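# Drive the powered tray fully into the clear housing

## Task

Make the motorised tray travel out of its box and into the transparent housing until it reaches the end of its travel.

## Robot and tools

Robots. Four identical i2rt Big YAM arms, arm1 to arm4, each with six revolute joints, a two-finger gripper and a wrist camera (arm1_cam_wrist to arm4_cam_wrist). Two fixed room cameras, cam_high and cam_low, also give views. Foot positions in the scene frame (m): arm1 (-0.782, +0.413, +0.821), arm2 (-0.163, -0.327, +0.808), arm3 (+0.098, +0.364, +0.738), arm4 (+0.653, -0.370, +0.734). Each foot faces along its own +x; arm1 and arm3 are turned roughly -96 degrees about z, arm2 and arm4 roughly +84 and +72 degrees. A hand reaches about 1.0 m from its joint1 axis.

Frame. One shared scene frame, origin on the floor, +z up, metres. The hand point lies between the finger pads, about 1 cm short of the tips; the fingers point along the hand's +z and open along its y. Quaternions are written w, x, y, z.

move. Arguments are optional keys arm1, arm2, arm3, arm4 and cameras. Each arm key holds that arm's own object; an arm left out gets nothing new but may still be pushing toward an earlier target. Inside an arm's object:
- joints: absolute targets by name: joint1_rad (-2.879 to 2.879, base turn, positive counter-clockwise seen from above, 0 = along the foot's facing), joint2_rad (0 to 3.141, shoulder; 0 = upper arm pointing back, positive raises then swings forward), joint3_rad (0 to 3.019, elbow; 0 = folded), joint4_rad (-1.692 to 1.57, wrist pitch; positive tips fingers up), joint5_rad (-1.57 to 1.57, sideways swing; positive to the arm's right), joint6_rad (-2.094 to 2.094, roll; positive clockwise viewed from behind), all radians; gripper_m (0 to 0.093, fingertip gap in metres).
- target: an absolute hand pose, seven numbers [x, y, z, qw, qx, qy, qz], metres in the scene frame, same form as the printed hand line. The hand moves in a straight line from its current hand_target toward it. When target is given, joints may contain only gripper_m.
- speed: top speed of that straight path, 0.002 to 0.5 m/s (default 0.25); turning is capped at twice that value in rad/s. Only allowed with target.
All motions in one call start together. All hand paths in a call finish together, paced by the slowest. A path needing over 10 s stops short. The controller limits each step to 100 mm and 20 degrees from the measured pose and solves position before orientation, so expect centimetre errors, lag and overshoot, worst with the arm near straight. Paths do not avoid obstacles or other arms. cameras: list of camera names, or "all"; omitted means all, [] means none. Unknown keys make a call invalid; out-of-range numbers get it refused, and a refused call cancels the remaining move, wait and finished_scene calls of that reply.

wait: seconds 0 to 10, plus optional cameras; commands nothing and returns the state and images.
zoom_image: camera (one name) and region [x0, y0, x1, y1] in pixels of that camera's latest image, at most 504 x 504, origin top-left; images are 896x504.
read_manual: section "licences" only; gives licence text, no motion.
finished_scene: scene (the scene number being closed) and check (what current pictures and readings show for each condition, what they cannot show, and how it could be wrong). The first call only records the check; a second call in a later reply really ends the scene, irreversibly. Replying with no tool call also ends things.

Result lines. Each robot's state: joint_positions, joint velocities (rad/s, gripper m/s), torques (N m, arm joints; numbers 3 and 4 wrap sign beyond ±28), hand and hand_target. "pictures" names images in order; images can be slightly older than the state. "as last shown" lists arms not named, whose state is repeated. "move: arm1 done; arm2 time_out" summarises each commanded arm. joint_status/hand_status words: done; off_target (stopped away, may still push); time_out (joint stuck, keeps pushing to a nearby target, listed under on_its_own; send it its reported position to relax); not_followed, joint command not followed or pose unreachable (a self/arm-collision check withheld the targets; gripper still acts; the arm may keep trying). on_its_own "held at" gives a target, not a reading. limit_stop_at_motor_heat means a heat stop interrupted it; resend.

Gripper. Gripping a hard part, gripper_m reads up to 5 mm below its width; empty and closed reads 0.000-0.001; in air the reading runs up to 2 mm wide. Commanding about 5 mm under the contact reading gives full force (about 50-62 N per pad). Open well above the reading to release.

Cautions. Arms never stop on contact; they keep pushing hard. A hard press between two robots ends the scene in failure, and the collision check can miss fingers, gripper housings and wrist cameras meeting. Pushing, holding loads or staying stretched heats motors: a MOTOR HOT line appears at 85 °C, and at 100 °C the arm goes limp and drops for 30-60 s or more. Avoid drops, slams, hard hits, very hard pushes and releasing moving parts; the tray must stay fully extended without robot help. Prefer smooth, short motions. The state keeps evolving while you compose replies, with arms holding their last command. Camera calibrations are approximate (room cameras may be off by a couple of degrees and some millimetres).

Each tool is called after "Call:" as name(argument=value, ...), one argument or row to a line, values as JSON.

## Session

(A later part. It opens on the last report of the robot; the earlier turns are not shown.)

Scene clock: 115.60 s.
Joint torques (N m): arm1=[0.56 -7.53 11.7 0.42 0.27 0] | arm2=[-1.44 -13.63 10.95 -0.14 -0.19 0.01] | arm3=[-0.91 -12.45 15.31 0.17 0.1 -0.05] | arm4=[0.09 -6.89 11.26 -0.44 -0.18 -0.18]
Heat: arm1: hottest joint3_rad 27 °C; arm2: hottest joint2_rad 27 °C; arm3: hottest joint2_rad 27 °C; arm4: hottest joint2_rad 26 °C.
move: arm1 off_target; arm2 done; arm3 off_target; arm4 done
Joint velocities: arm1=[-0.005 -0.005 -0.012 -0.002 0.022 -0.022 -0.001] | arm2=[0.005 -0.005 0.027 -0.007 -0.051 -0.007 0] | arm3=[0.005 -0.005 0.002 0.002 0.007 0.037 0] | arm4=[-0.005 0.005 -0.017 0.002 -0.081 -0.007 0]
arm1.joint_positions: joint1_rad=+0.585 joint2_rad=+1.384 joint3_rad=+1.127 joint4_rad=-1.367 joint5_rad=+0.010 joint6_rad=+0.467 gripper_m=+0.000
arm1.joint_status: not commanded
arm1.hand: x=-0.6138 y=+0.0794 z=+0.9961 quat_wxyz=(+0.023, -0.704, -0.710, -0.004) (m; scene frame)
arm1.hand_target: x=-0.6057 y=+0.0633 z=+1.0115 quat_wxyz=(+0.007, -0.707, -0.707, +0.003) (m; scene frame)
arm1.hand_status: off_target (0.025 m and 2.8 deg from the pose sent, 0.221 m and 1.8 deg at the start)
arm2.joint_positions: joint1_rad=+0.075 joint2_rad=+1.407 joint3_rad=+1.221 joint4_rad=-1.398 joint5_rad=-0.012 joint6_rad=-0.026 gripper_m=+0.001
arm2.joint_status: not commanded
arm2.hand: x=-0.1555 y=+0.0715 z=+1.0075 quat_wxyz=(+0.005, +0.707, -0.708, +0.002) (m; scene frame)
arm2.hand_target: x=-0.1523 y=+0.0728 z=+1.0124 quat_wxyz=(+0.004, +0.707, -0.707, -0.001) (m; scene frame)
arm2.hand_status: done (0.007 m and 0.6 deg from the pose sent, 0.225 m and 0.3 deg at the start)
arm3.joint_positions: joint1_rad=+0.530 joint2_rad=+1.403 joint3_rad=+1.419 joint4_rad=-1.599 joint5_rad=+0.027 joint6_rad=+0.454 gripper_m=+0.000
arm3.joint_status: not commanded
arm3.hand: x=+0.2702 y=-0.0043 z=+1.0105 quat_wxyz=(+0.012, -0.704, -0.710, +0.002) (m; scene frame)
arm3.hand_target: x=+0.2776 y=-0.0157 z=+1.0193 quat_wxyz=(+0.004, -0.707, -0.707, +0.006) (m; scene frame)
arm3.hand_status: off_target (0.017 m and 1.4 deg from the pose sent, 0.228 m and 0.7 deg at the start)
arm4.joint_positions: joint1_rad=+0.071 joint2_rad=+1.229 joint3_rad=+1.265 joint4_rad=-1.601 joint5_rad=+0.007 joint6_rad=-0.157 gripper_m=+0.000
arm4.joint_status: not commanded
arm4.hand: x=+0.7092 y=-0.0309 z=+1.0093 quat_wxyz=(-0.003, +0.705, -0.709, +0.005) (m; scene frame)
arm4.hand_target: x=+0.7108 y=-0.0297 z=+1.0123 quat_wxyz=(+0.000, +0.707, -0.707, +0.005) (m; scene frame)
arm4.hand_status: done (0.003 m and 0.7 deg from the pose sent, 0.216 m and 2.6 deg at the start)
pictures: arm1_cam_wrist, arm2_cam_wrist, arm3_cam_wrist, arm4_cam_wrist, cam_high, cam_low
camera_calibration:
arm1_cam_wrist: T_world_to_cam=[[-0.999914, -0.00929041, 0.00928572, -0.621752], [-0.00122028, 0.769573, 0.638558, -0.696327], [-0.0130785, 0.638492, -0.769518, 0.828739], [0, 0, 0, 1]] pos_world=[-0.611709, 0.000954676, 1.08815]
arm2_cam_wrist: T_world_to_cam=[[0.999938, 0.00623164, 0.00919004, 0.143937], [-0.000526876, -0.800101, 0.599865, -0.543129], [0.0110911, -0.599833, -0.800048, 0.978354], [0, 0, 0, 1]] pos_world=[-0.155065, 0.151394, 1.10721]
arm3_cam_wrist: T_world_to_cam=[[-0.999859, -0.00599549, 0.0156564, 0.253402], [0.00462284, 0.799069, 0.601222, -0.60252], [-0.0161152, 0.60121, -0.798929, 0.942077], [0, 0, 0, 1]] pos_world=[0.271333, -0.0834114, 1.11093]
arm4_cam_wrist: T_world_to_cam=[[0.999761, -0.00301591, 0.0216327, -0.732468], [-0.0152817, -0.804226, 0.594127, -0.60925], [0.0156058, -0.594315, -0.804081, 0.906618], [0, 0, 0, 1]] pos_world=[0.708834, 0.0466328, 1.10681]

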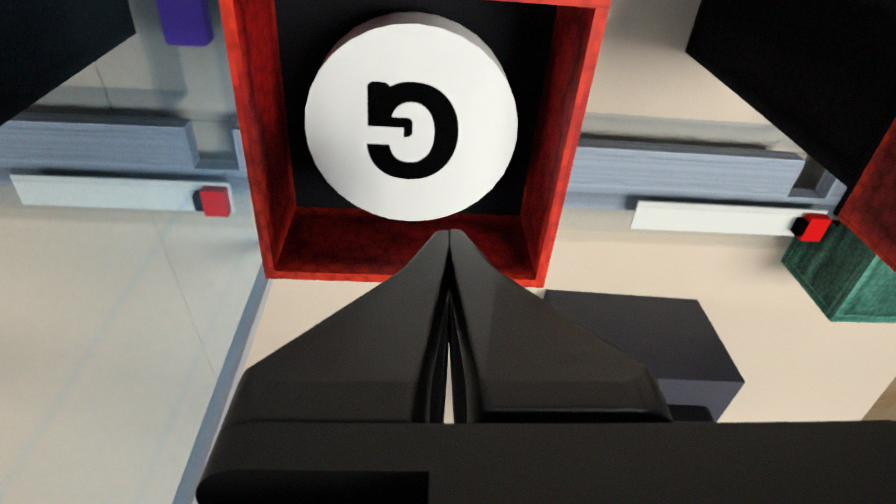

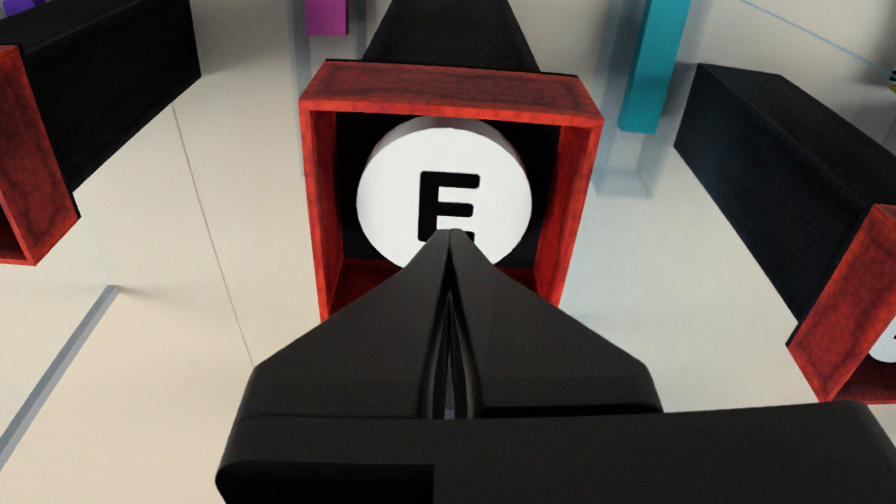

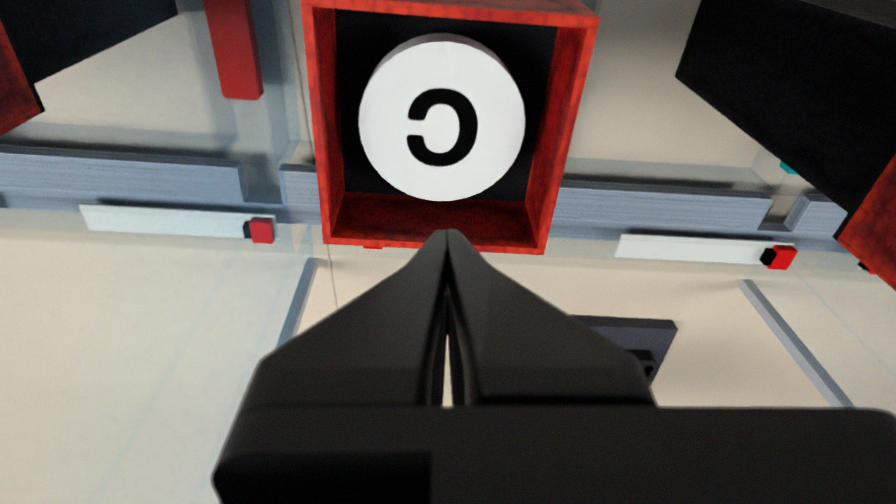

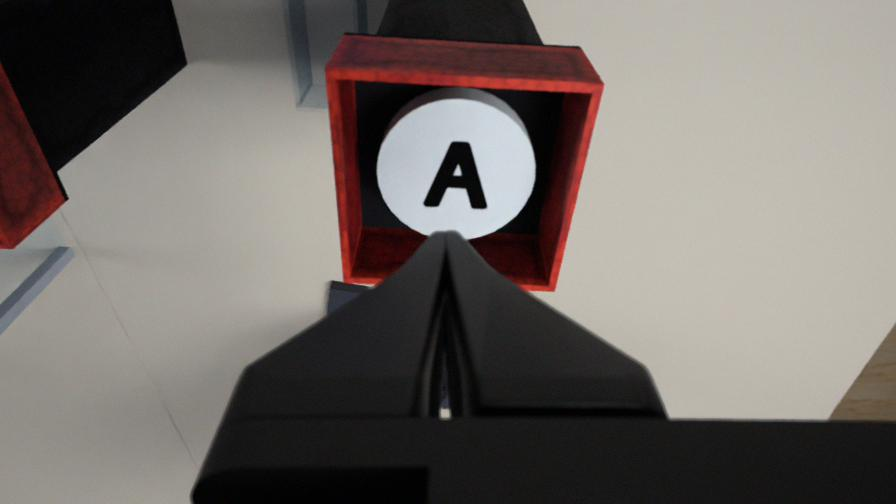

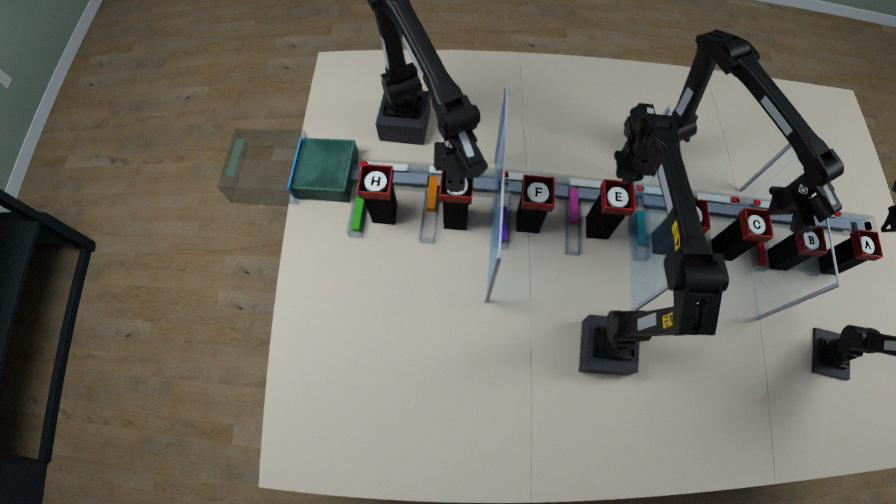

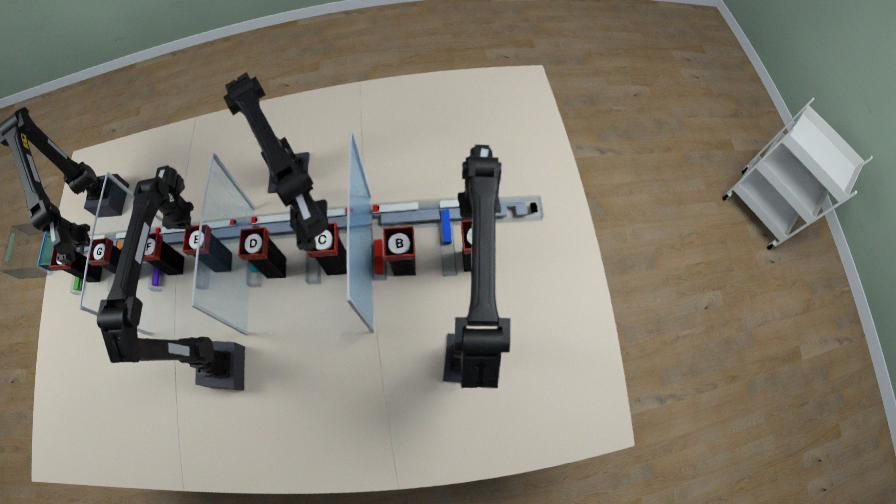

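Call:
move(
  arm1={"target": [-0.600, 0.106, 0.83, 0, 0.7071, 0.7071, 0], "speed": 0.18},
  arm2={"target": [-0.153, 0.013, 0.83, 0, 0.7071, -0.7071, 0], "speed": 0.18},
  arm3={"target": [0.27, 0.009, 0.83, 0, 0.7071, 0.7071, 0], "speed": 0.18},
  arm4={"target": [0.709, -0.075, 0.815, 0, 0.7071, -0.7071, 0], "speed": 0.18},
  cameras=["arm1_cam_wrist", "arm2_cam_wrist", "arm3_cam_wrist", "arm4_cam_wrist", "cam_high", "cam_low"],
)

Call:
zoom_image(
  camera="cam_high",
  region=[340, 150, 600, 260],
)

Call:
zoom_image(
  camera="cam_low",
  region=[290, 170, 560, 300],
)

Scene clock: 120.03 s.
Joint torques (N m): arm1=[2.08 2.49 1.35 2.73 -0.34 0.03] | arm2=[-0.79 0.26 0.96 2.19 0.03 0.05] | arm3=[-1.2 -1.38 2.56 2.61 -0.28 -0.06] | arm4=[-0.26 4.48 -2.1 2.19 0.05 -0.17]
Heat: arm1: hottest joint3_rad 27 °C; arm2: hottest joint2_rad 27 °C; arm3: hottest joint2_rad 27 °C; arm4: hottest joint3_rad 27 °C.
move: arm1 off_target; arm2 off_target; arm3 off_target; arm4 off_target
Joint velocities: arm1=[-0.015 -0.015 -0.007 -0.002 -0.051 0.037 0] | arm2=[-0.015 -0.015 0.007 -0.027 -0.007 0.095 0] | arm3=[-0.005 -0.005 0.002 -0.002 -0.022 -0.007 0] | arm4=[-0.015 -0.005 -0.012 -0.012 -0.007 0.007 0.001]
arm1.joint_positions: joint1_rad=+0.619 joint2_rad=+1.308 joint3_rad=+0.893 joint4_rad=-0.966 joint5_rad=+0.021 joint6_rad=+0.518 gripper_m=+0.000
arm1.joint_status: not commanded
arm1.hand: x=-0.5986 y=+0.0754 z=+0.9420 quat_wxyz=(-0.092, -0.708, -0.700, +0.034) (m; scene frame)
arm1.hand_target: x=-0.6098 y=+0.1147 z=+0.8630 quat_wxyz=(+0.001, -0.707, -0.707, +0.002) (m; scene frame)
arm1.hand_status: off_target (0.116 m and 11.3 deg from the pose sent, 0.169 m and 2.8 deg at the start; pose on its path clipped on 23 of 54 steps)
arm2.joint_positions: joint1_rad=+0.075 joint2_rad=+1.251 joint3_rad=+0.881 joint4_rad=-1.006 joint5_rad=-0.012 joint6_rad=-0.027 gripper_m=+0.001
arm2.joint_status: not commanded
arm2.hand: x=-0.1557 y=+0.0430 z=+0.9402 quat_wxyz=(-0.070, +0.704, -0.703, -0.068) (m; scene frame)
arm2.hand_target: x=-0.1548 y=+0.0017 z=+0.8608 quat_wxyz=(+0.000, +0.707, -0.707, +0.000) (m; scene frame)
arm2.hand_status: off_target (0.114 m and 11.2 deg from the pose sent, 0.187 m and 0.6 deg at the start; pose on its path clipped on 23 of 54 steps)
arm3.joint_positions: joint1_rad=+0.530 joint2_rad=+1.273 joint3_rad=+1.074 joint4_rad=-1.172 joint5_rad=+0.023 joint6_rad=+0.454 gripper_m=+0.000
arm3.joint_status: not commanded
arm3.hand: x=+0.2692 y=+0.0020 z=+0.9312 quat_wxyz=(-0.090, -0.703, -0.705, +0.034) (m; scene frame)
arm3.hand_target: x=+0.2616 y=+0.0247 z=+0.8457 quat_wxyz=(+0.000, -0.707, -0.707, +0.000) (m; scene frame)
arm3.hand_status: off_target (0.101 m and 11.0 deg from the pose sent, 0.181 m and 1.4 deg at the start; pose on its path clipped on 20 of 54 steps)
arm4.joint_positions: joint1_rad=+0.057 joint2_rad=+1.056 joint3_rad=+0.888 joint4_rad=-1.202 joint5_rad=-0.010 joint6_rad=-0.176 gripper_m=+0.000
arm4.joint_status: not commanded
arm4.hand: x=+0.7073 y=-0.0537 z=+0.9199 quat_wxyz=(-0.077, +0.704, -0.704, -0.057) (m; scene frame)
arm4.hand_target: x=+0.7052 y=-0.0892 z=+0.8376 quat_wxyz=(+0.001, +0.707, -0.707, +0.000) (m; scene frame)
arm4.hand_status: off_target (0.107 m and 11.0 deg from the pose sent, 0.199 m and 0.7 deg at the start; pose on its path clipped on 21 of 54 steps)
pictures: arm1_cam_wrist, arm2_cam_wrist, arm3_cam_wrist, arm4_cam_wrist, cam_high, cam_low
camera_calibration:
arm1_cam_wrist: T_world_to_cam=[[-0.995115, -0.000660798, -0.0987154, -0.502063], [-0.0456409, 0.889764, 0.454134, -0.520609], [0.0875333, 0.456421, -0.885448, 0.972989], [0, 0, 0, 1]] pos_world=[-0.608541, 0.0187944, 1.0484]
arm2_cam_wrist: T_world_to_cam=[[0.999849, 0.00625287, 0.0162422, 0.138257], [-0.00121621, -0.905849, 0.4236, -0.355317], [0.0173617, -0.423555, -0.905704, 1.00012], [0, 0, 0, 1]] pos_world=[-0.156032, 0.10088, 1.05408]
arm3_cam_wrist: T_world_to_cam=[[-0.996669, -0.008814, -0.0810716, 0.342885], [-0.043624, 0.897566, 0.438717, -0.395767], [0.0689003, 0.440793, -0.894961, 0.941791], [0, 0, 0, 1]] pos_world=[0.259588, -0.0568851, 1.04429]
arm4_cam_wrist: T_world_to_cam=[[0.999222, -0.00109525, 0.0394197, -0.744561], [-0.0178783, -0.903564, 0.42808, -0.42522], [0.0351494, -0.428451, -0.902881, 0.907287], [0, 0, 0, 1]] pos_world=[0.704489, 0.00369895, 1.03055]

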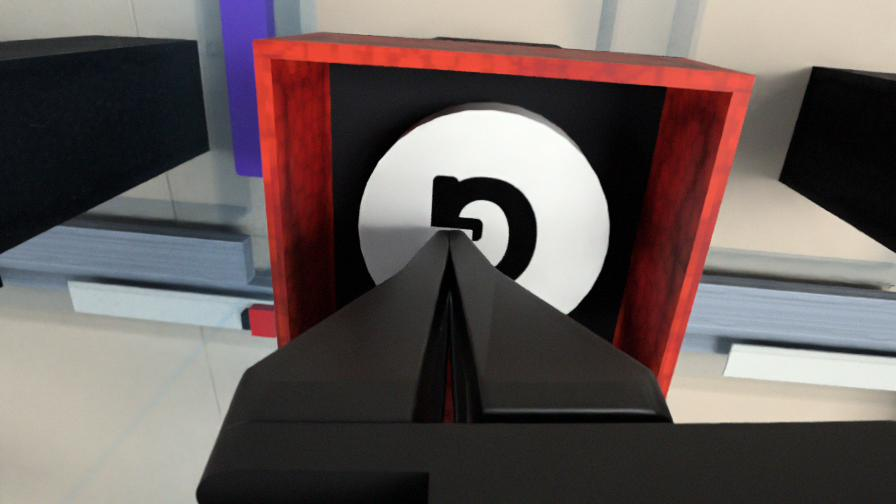

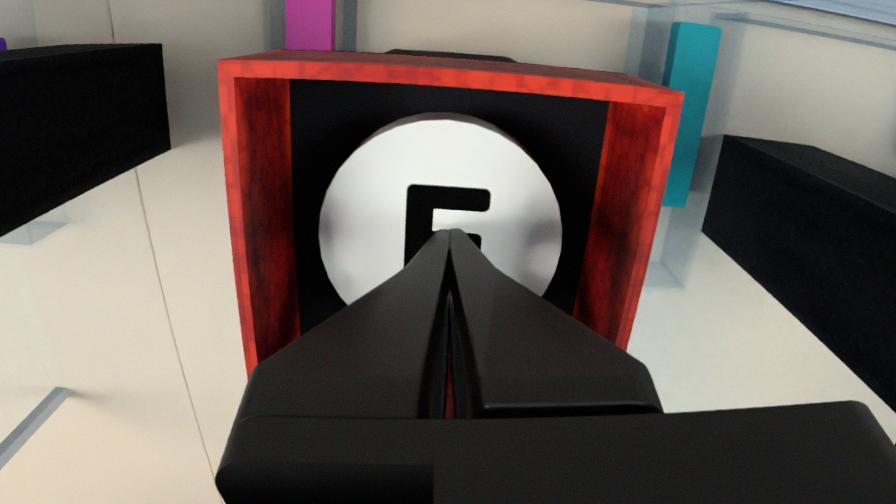

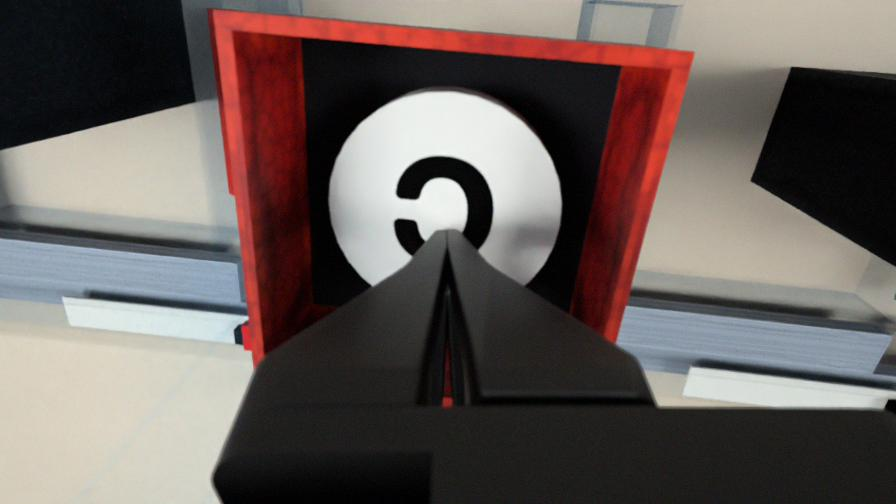

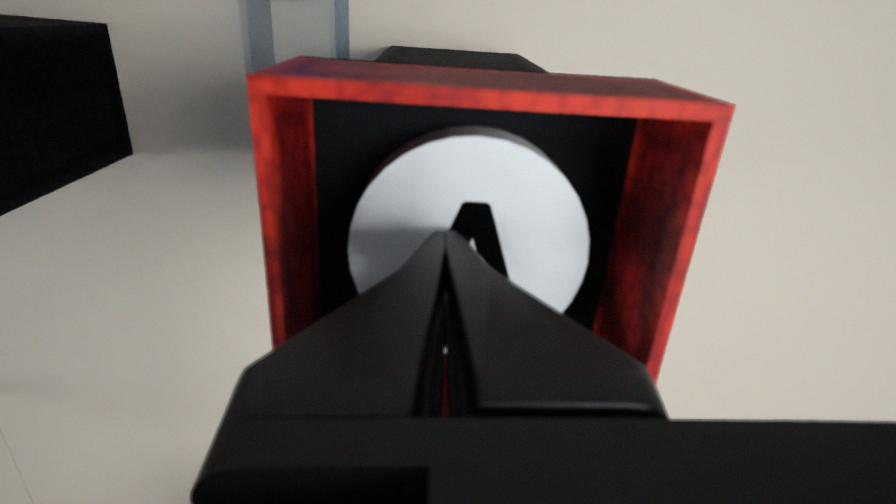

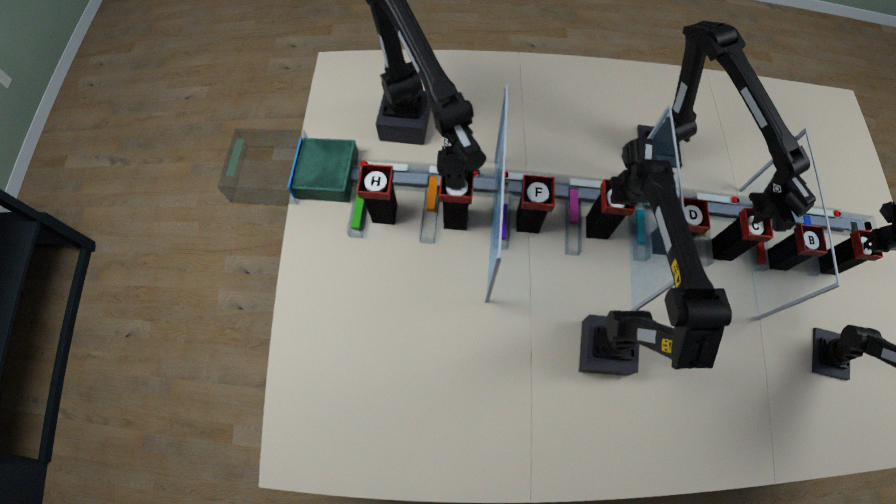

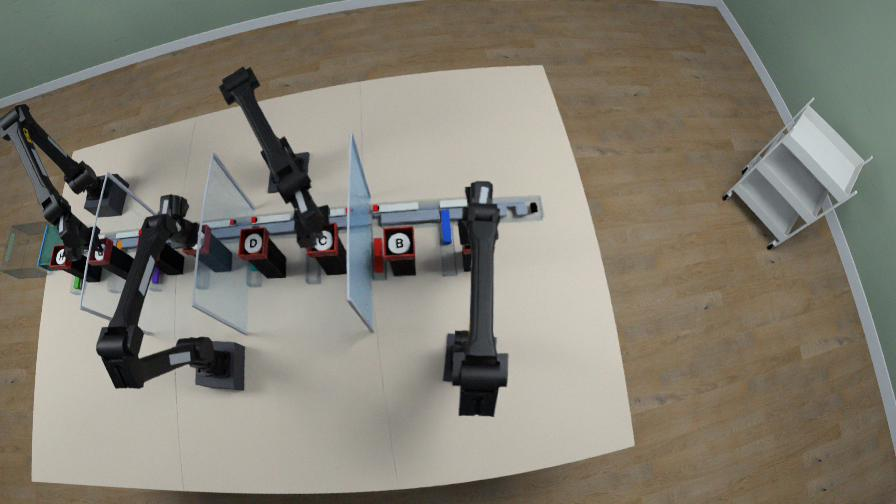

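Scaled by 1.938 from the camera's 896x504 image, which has a finer 1280x720 frame.

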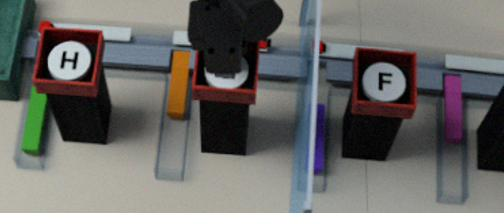

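Scaled by 1.867 from the camera's 896x504 image, which has a finer 1280x720 frame.

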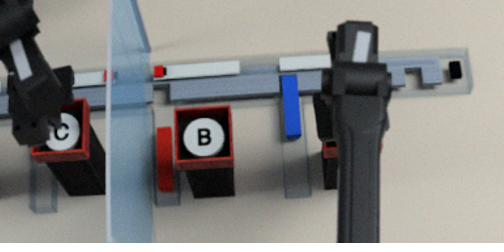

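Call:
wait(
  seconds=8,
  cameras=["cam_high", "cam_low"],
)

Call:
zoom_image(
  camera="cam_high",
  region=[340, 150, 600, 260],
)

Call:
zoom_image(
  camera="cam_low",
  region=[290, 170, 560, 300],
)

Call:
zoom_image(
  camera="cam_low",
  region=[180, 190, 400, 300],
)

Scene clock: 128.43 s.
Joint torques (N m): arm1=[2.14 2.43 1.36 2.69 -0.34 0.01] | arm2=[-0.91 0.56 0.88 2.14 0.04 0.08] | arm3=[-1.08 -1.44 2.65 2.58 -0.27 -0.06] | arm4=[-0.26 4.48 -2.07 2.17 0.05 -0.17]
Heat: arm1: hottest joint3_rad 27 °C; arm2: hottest joint2_rad 27 °C; arm3: hottest joint2_rad 27 °C; arm4: hottest joint2_rad 26 °C.
Joint velocities: arm1=[-0.005 0.005 -0.007 -0.022 -0.022 -0.066 -0.001] | arm2=[-0.005 -0.005 0.007 0.002 -0.051 -0.037 0] | arm3=[-0.005 -0.005 0.017 -0.007 -0.022 0.081 0] | arm4=[-0.005 -0.005 -0.002 0.012 -0.022 0.007 0]
arm1.joint_positions: joint1_rad=+0.619 joint2_rad=+1.308 joint3_rad=+0.893 joint4_rad=-0.966 joint5_rad=+0.021 joint6_rad=+0.519 gripper_m=+0.000
arm1.joint_status: not commanded
arm1.hand: x=-0.5986 y=+0.0754 z=+0.9420 quat_wxyz=(-0.092, -0.708, -0.699, +0.034) (m; scene frame)
arm1.hand_target: x=-0.6098 y=+0.1147 z=+0.8630 quat_wxyz=(+0.001, -0.707, -0.707, +0.002) (m; scene frame)
arm1.hand_status: off_target (0.116 m and 11.3 deg from the pose sent, 0.169 m and 2.8 deg at the start; pose on its path clipped on 23 of 54 steps)
arm2.joint_positions: joint1_rad=+0.075 joint2_rad=+1.251 joint3_rad=+0.881 joint4_rad=-1.006 joint5_rad=-0.012 joint6_rad=-0.027 gripper_m=+0.001
arm2.joint_status: not commanded
arm2.hand: x=-0.1557 y=+0.0431 z=+0.9403 quat_wxyz=(-0.070, +0.704, -0.703, -0.069) (m; scene frame)
arm2.hand_target: x=-0.1548 y=+0.0018 z=+0.8609 quat_wxyz=(+0.000, +0.707, -0.707, +0.000) (m; scene frame)
arm2.hand_status: off_target (0.114 m and 11.3 deg from the pose sent, 0.187 m and 0.6 deg at the start; pose on its path clipped on 23 of 54 steps)
arm3.joint_positions: joint1_rad=+0.530 joint2_rad=+1.273 joint3_rad=+1.074 joint4_rad=-1.172 joint5_rad=+0.023 joint6_rad=+0.454 gripper_m=+0.000
arm3.joint_status: not commanded
arm3.hand: x=+0.2691 y=+0.0020 z=+0.9312 quat_wxyz=(-0.090, -0.703, -0.705, +0.034) (m; scene frame)
arm3.hand_target: x=+0.2616 y=+0.0248 z=+0.8457 quat_wxyz=(+0.000, -0.707, -0.707, +0.000) (m; scene frame)
arm3.hand_status: off_target (0.101 m and 11.0 deg from the pose sent, 0.181 m and 1.4 deg at the start; pose on its path clipped on 20 of 54 steps)
arm4.joint_positions: joint1_rad=+0.057 joint2_rad=+1.056 joint3_rad=+0.888 joint4_rad=-1.202 joint5_rad=-0.010 joint6_rad=-0.176 gripper_m=+0.000
arm4.joint_status: not commanded
arm4.hand: x=+0.7074 y=-0.0537 z=+0.9198 quat_wxyz=(-0.077, +0.704, -0.704, -0.057) (m; scene frame)
arm4.hand_target: x=+0.7053 y=-0.0893 z=+0.8375 quat_wxyz=(+0.001, +0.707, -0.707, +0.000) (m; scene frame)
arm4.hand_status: off_target (0.107 m and 11.0 deg from the pose sent, 0.199 m and 0.7 deg at the start; pose on its path clipped on 21 of 54 steps)
wait: 8.00 s; at rest from the start
pictures: cam_high, cam_low

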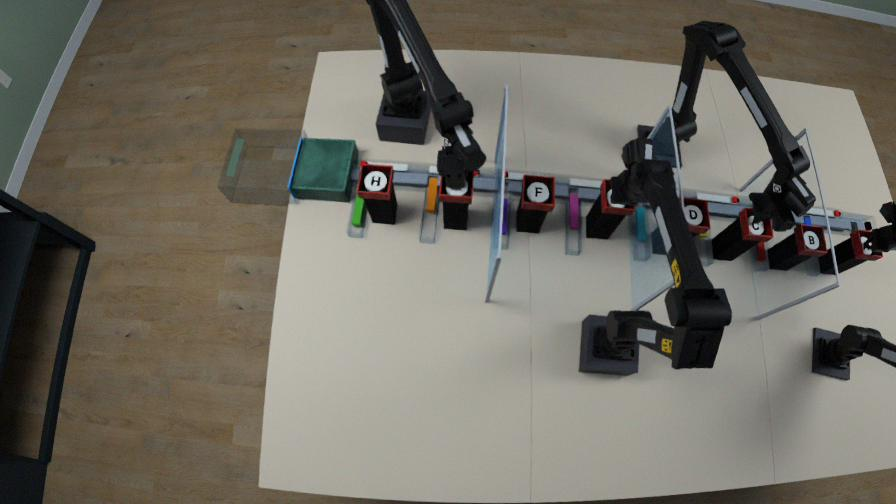

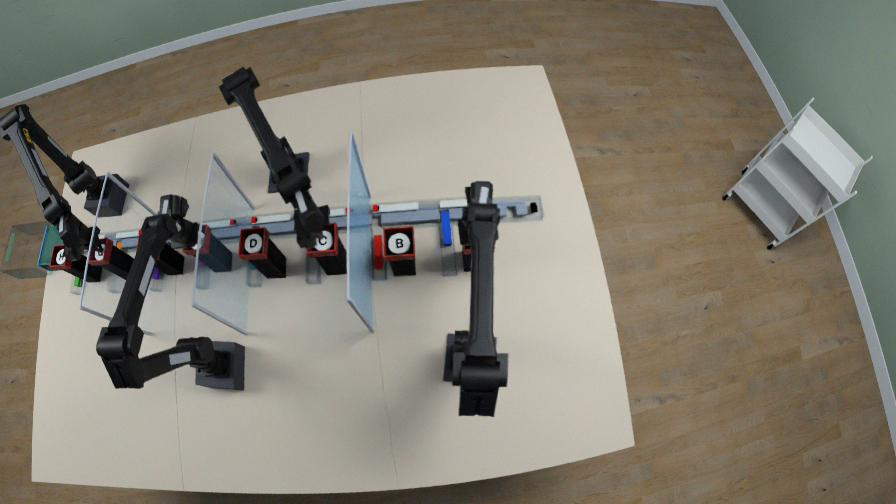

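Scaled by 1.938 from the camera's 896x504 image, which has a finer 1280x720 frame.

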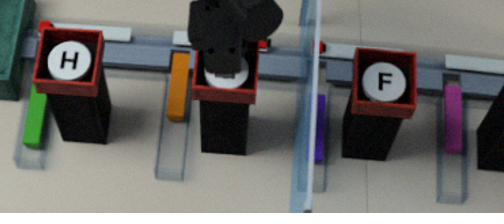

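Scaled by 1.867 from the camera's 896x504 image, which has a finer 1280x720 frame.

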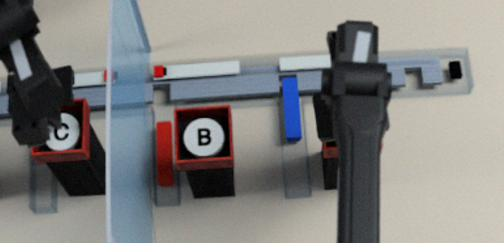

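Scaled by 2.291 from the camera's 896x504 image, which has a finer 1280x720 frame.

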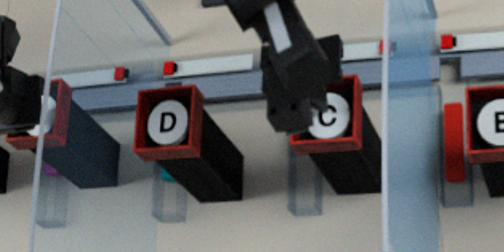

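Call:
zoom_image(
  camera="cam_high",
  region=[620, 170, 800, 270],
)

Call:
wait(
  seconds=5,
  cameras=["cam_high", "cam_low"],
)

Call:
zoom_image(
  camera="cam_high",
  region=[340, 150, 600, 260],
)

Call:
zoom_image(
  camera="cam_high",
  region=[620, 170, 800, 270],
)

Call:
zoom_image(
  camera="cam_low",
  region=[180, 180, 440, 300],
)

Scaled by 2.800 from the camera's 896x504 image, which has a finer 1280x720 frame.

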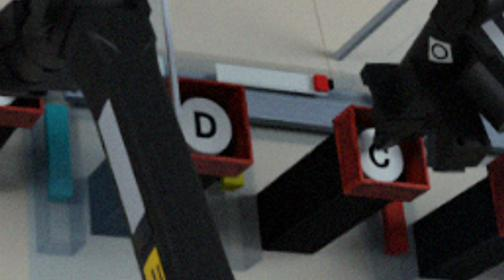

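Scene clock: 133.90 s.
Joint torques (N m): arm1=[2.2 2.49 1.33 2.73 -0.34 0.01] | arm2=[-0.44 0.5 1.01 2.14 0.05 0.06] | arm3=[-1.03 -1.44 2.62 2.55 -0.28 -0.06] | arm4=[-0.32 4.54 -2.04 2.17 0.05 -0.17]
Heat: arm1: hottest joint3_rad 27 °C; arm2: hottest joint2_rad 27 °C; arm3: hottest joint2_rad 27 °C; arm4: hottest joint2_rad 26 °C.
Joint velocities: arm1=[-0.005 0.005 -0.007 -0.007 -0.066 -0.037 -0.001] | arm2=[-0.015 -0.005 0.002 -0.012 0.051 0.037 -0.001] | arm3=[-0.005 0.005 0.012 -0.002 -0.022 -0.037 0] | arm4=[-0.005 -0.005 -0.002 -0.002 -0.037 -0.022 0]
arm1.joint_positions: joint1_rad=+0.619 joint2_rad=+1.308 joint3_rad=+0.893 joint4_rad=-0.966 joint5_rad=+0.021 joint6_rad=+0.519 gripper_m=+0.000
arm1.joint_status: not commanded
arm1.hand: x=-0.5986 y=+0.0754 z=+0.9420 quat_wxyz=(-0.092, -0.708, -0.699, +0.034) (m; scene frame)
arm1.hand_target: x=-0.6098 y=+0.1147 z=+0.8630 quat_wxyz=(+0.001, -0.707, -0.707, +0.002) (m; scene frame)
arm1.hand_status: off_target (0.116 m and 11.3 deg from the pose sent, 0.169 m and 2.8 deg at the start; pose on its path clipped on 23 of 54 steps)
arm2.joint_positions: joint1_rad=+0.075 joint2_rad=+1.251 joint3_rad=+0.881 joint4_rad=-1.006 joint5_rad=-0.012 joint6_rad=-0.027 gripper_m=+0.001
arm2.joint_status: not commanded
arm2.hand: x=-0.1557 y=+0.0431 z=+0.9403 quat_wxyz=(-0.070, +0.704, -0.703, -0.069) (m; scene frame)
arm2.hand_target: x=-0.1548 y=+0.0018 z=+0.8609 quat_wxyz=(+0.000, +0.707, -0.707, +0.000) (m; scene frame)
arm2.hand_status: off_target (0.114 m and 11.3 deg from the pose sent, 0.187 m and 0.6 deg at the start; pose on its path clipped on 23 of 54 steps)
arm3.joint_positions: joint1_rad=+0.530 joint2_rad=+1.273 joint3_rad=+1.074 joint4_rad=-1.172 joint5_rad=+0.023 joint6_rad=+0.454 gripper_m=+0.000
arm3.joint_status: not commanded
arm3.hand: x=+0.2691 y=+0.0020 z=+0.9312 quat_wxyz=(-0.090, -0.703, -0.705, +0.034) (m; scene frame)
arm3.hand_target: x=+0.2616 y=+0.0248 z=+0.8457 quat_wxyz=(+0.000, -0.707, -0.707, +0.000) (m; scene frame)
arm3.hand_status: off_target (0.101 m and 11.0 deg from the pose sent, 0.181 m and 1.4 deg at the start; pose on its path clipped on 20 of 54 steps)
arm4.joint_positions: joint1_rad=+0.057 joint2_rad=+1.056 joint3_rad=+0.888 joint4_rad=-1.202 joint5_rad=-0.010 joint6_rad=-0.176 gripper_m=+0.000
arm4.joint_status: not commanded
arm4.hand: x=+0.7074 y=-0.0537 z=+0.9198 quat_wxyz=(-0.077, +0.704, -0.704, -0.057) (m; scene frame)
arm4.hand_target: x=+0.7053 y=-0.0893 z=+0.8375 quat_wxyz=(+0.001, +0.707, -0.707, +0.000) (m; scene frame)
arm4.hand_status: off_target (0.107 m and 11.0 deg from the pose sent, 0.199 m and 0.7 deg at the start; pose on its path clipped on 21 of 54 steps)
wait: 5.00 s; at rest from the start
pictures: cam_high, cam_low

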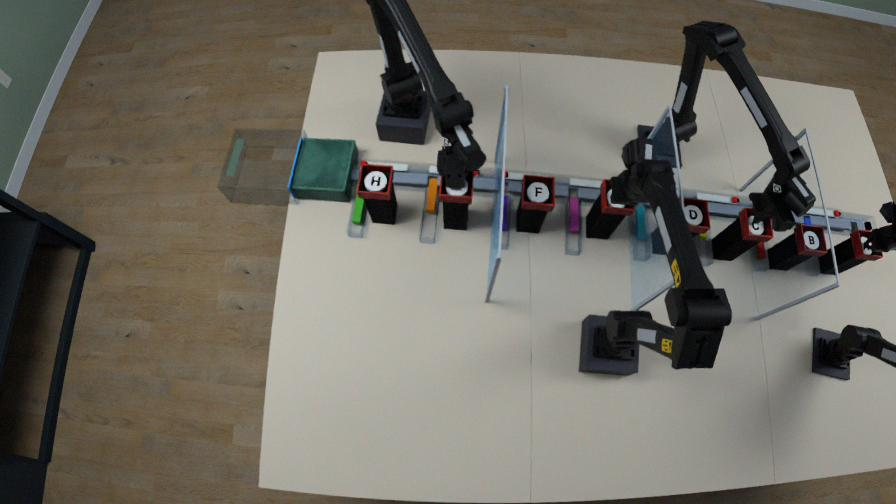

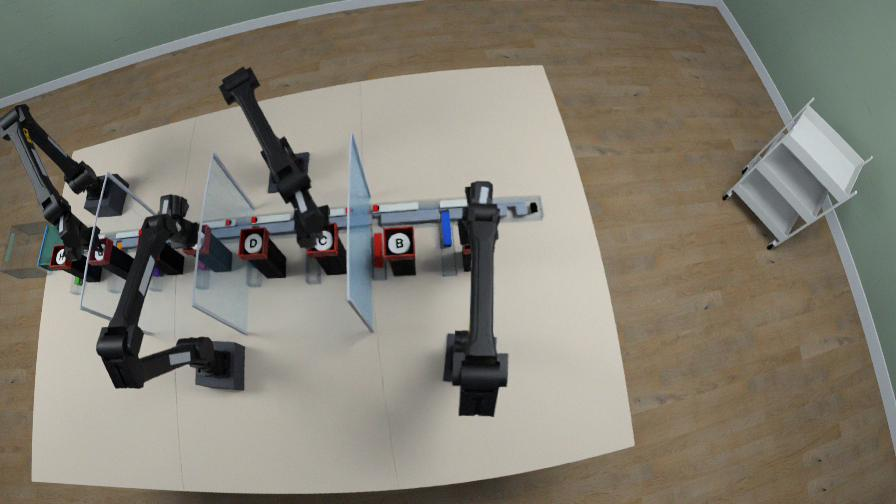

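Scaled by 1.938 from the camera's 896x504 image, which has a finer 1280x720 frame.

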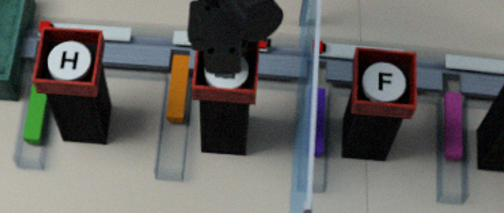

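Scaled by 2.800 from the camera's 896x504 image, which has a finer 1280x720 frame.

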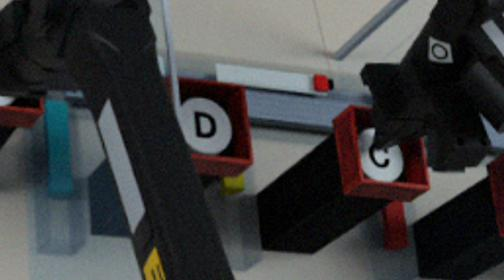

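Scaled by 1.938 from the camera's 896x504 image, which has a finer 1280x720 frame.

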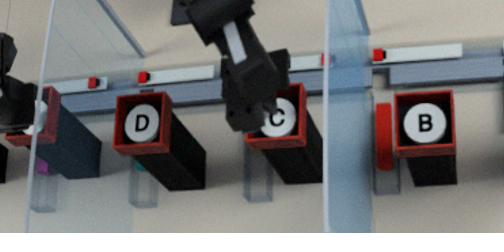

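Call:
wait(
  seconds=4,
  cameras=["cam_high", "cam_low"],
)

Call:
zoom_image(
  camera="cam_high",
  region=[340, 150, 600, 260],
)

Call:
zoom_image(
  camera="cam_high",
  region=[620, 170, 800, 270],
)

Call:
zoom_image(
  camera="cam_low",
  region=[180, 180, 560, 300],
)

Scene clock: 138.87 s.
Joint torques (N m): arm1=[2.08 2.55 1.35 2.71 -0.35 0.02] | arm2=[-0.73 0.56 0.99 2.13 0.09 0.08] | arm3=[-1.08 -1.38 2.63 2.54 -0.28 -0.07] | arm4=[-0.26 4.48 -2.07 2.17 0.05 -0.17]
Heat: arm1: hottest joint3_rad 27 °C; arm2: hottest joint2_rad 27 °C; arm3: hottest joint2_rad 27 °C; arm4: hottest joint2_rad 26 °C.
Joint velocities: arm1=[-0.015 -0.005 -0.002 0.012 -0.007 -0.037 0] | arm2=[-0.015 -0.015 -0.002 -0.002 -0.066 0.007 -0.001] | arm3=[-0.005 0.005 -0.022 -0.002 -0.022 -0.051 0] | arm4=[-0.005 0.015 -0.017 -0.007 0.022 -0.051 -0.002]
arm1.joint_positions: joint1_rad=+0.619 joint2_rad=+1.308 joint3_rad=+0.893 joint4_rad=-0.966 joint5_rad=+0.021 joint6_rad=+0.519 gripper_m=+0.000
arm1.joint_status: not commanded
arm1.hand: x=-0.5986 y=+0.0754 z=+0.9420 quat_wxyz=(-0.092, -0.708, -0.699, +0.034) (m; scene frame)
arm1.hand_target: x=-0.6098 y=+0.1147 z=+0.8630 quat_wxyz=(+0.001, -0.707, -0.707, +0.002) (m; scene frame)
arm1.hand_status: off_target (0.116 m and 11.3 deg from the pose sent, 0.169 m and 2.8 deg at the start; pose on its path clipped on 23 of 54 steps)
arm2.joint_positions: joint1_rad=+0.075 joint2_rad=+1.251 joint3_rad=+0.881 joint4_rad=-1.006 joint5_rad=-0.012 joint6_rad=-0.027 gripper_m=+0.001
arm2.joint_status: not commanded
arm2.hand: x=-0.1557 y=+0.0431 z=+0.9403 quat_wxyz=(-0.070, +0.704, -0.703, -0.069) (m; scene frame)
arm2.hand_target: x=-0.1548 y=+0.0018 z=+0.8609 quat_wxyz=(+0.000, +0.707, -0.707, +0.000) (m; scene frame)
arm2.hand_status: off_target (0.114 m and 11.3 deg from the pose sent, 0.187 m and 0.6 deg at the start; pose on its path clipped on 23 of 54 steps)
arm3.joint_positions: joint1_rad=+0.530 joint2_rad=+1.273 joint3_rad=+1.074 joint4_rad=-1.172 joint5_rad=+0.023 joint6_rad=+0.454 gripper_m=+0.000
arm3.joint_status: not commanded
arm3.hand: x=+0.2691 y=+0.0020 z=+0.9312 quat_wxyz=(-0.090, -0.703, -0.705, +0.034) (m; scene frame)
arm3.hand_target: x=+0.2616 y=+0.0248 z=+0.8457 quat_wxyz=(+0.000, -0.707, -0.707, +0.000) (m; scene frame)
arm3.hand_status: off_target (0.101 m and 11.0 deg from the pose sent, 0.181 m and 1.4 deg at the start; pose on its path clipped on 20 of 54 steps)
arm4.joint_positions: joint1_rad=+0.057 joint2_rad=+1.056 joint3_rad=+0.888 joint4_rad=-1.202 joint5_rad=-0.010 joint6_rad=-0.176 gripper_m=+0.000
arm4.joint_status: not commanded
arm4.hand: x=+0.7074 y=-0.0537 z=+0.9198 quat_wxyz=(-0.077, +0.704, -0.704, -0.057) (m; scene frame)
arm4.hand_target: x=+0.7053 y=-0.0893 z=+0.8375 quat_wxyz=(+0.001, +0.707, -0.707, +0.000) (m; scene frame)
arm4.hand_status: off_target (0.107 m and 11.0 deg from the pose sent, 0.199 m and 0.7 deg at the start; pose on its path clipped on 21 of 54 steps)
wait: 4.00 s; at rest from the start
pictures: cam_high, cam_low

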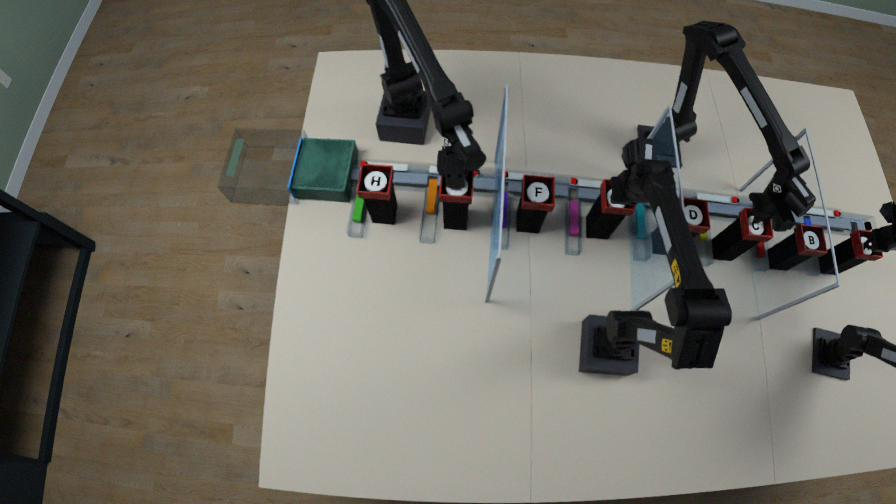

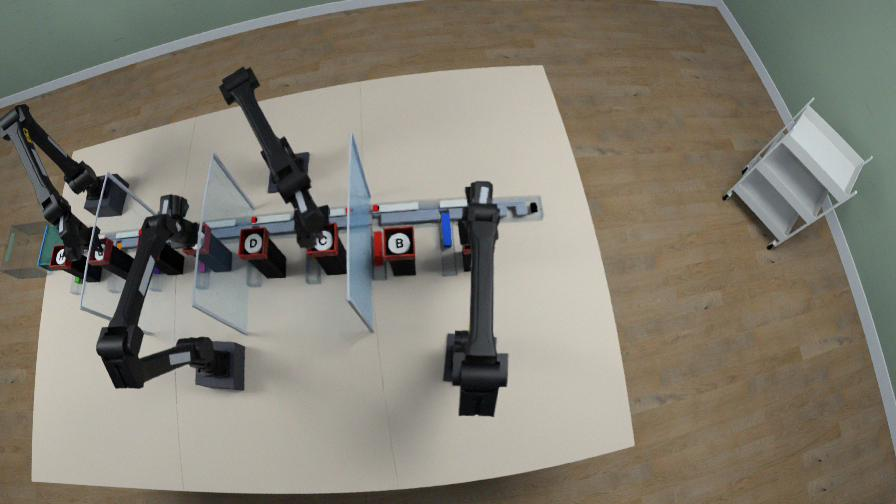

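Scaled by 1.938 from the camera's 896x504 image, which has a finer 1280x720 frame.

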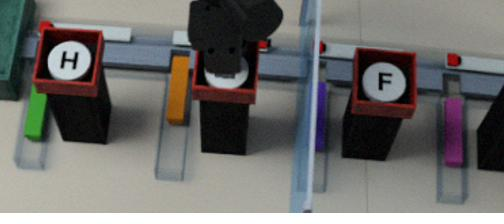

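Scaled by 2.800 from the camera's 896x504 image, which has a finer 1280x720 frame.

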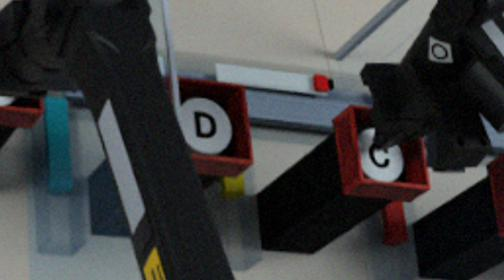

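Scaled by 1.326 from the camera's 896x504 image, which has a finer 1280x720 frame.

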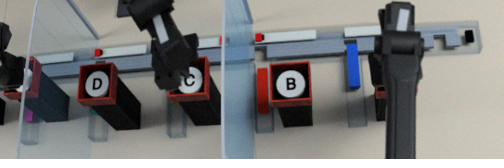

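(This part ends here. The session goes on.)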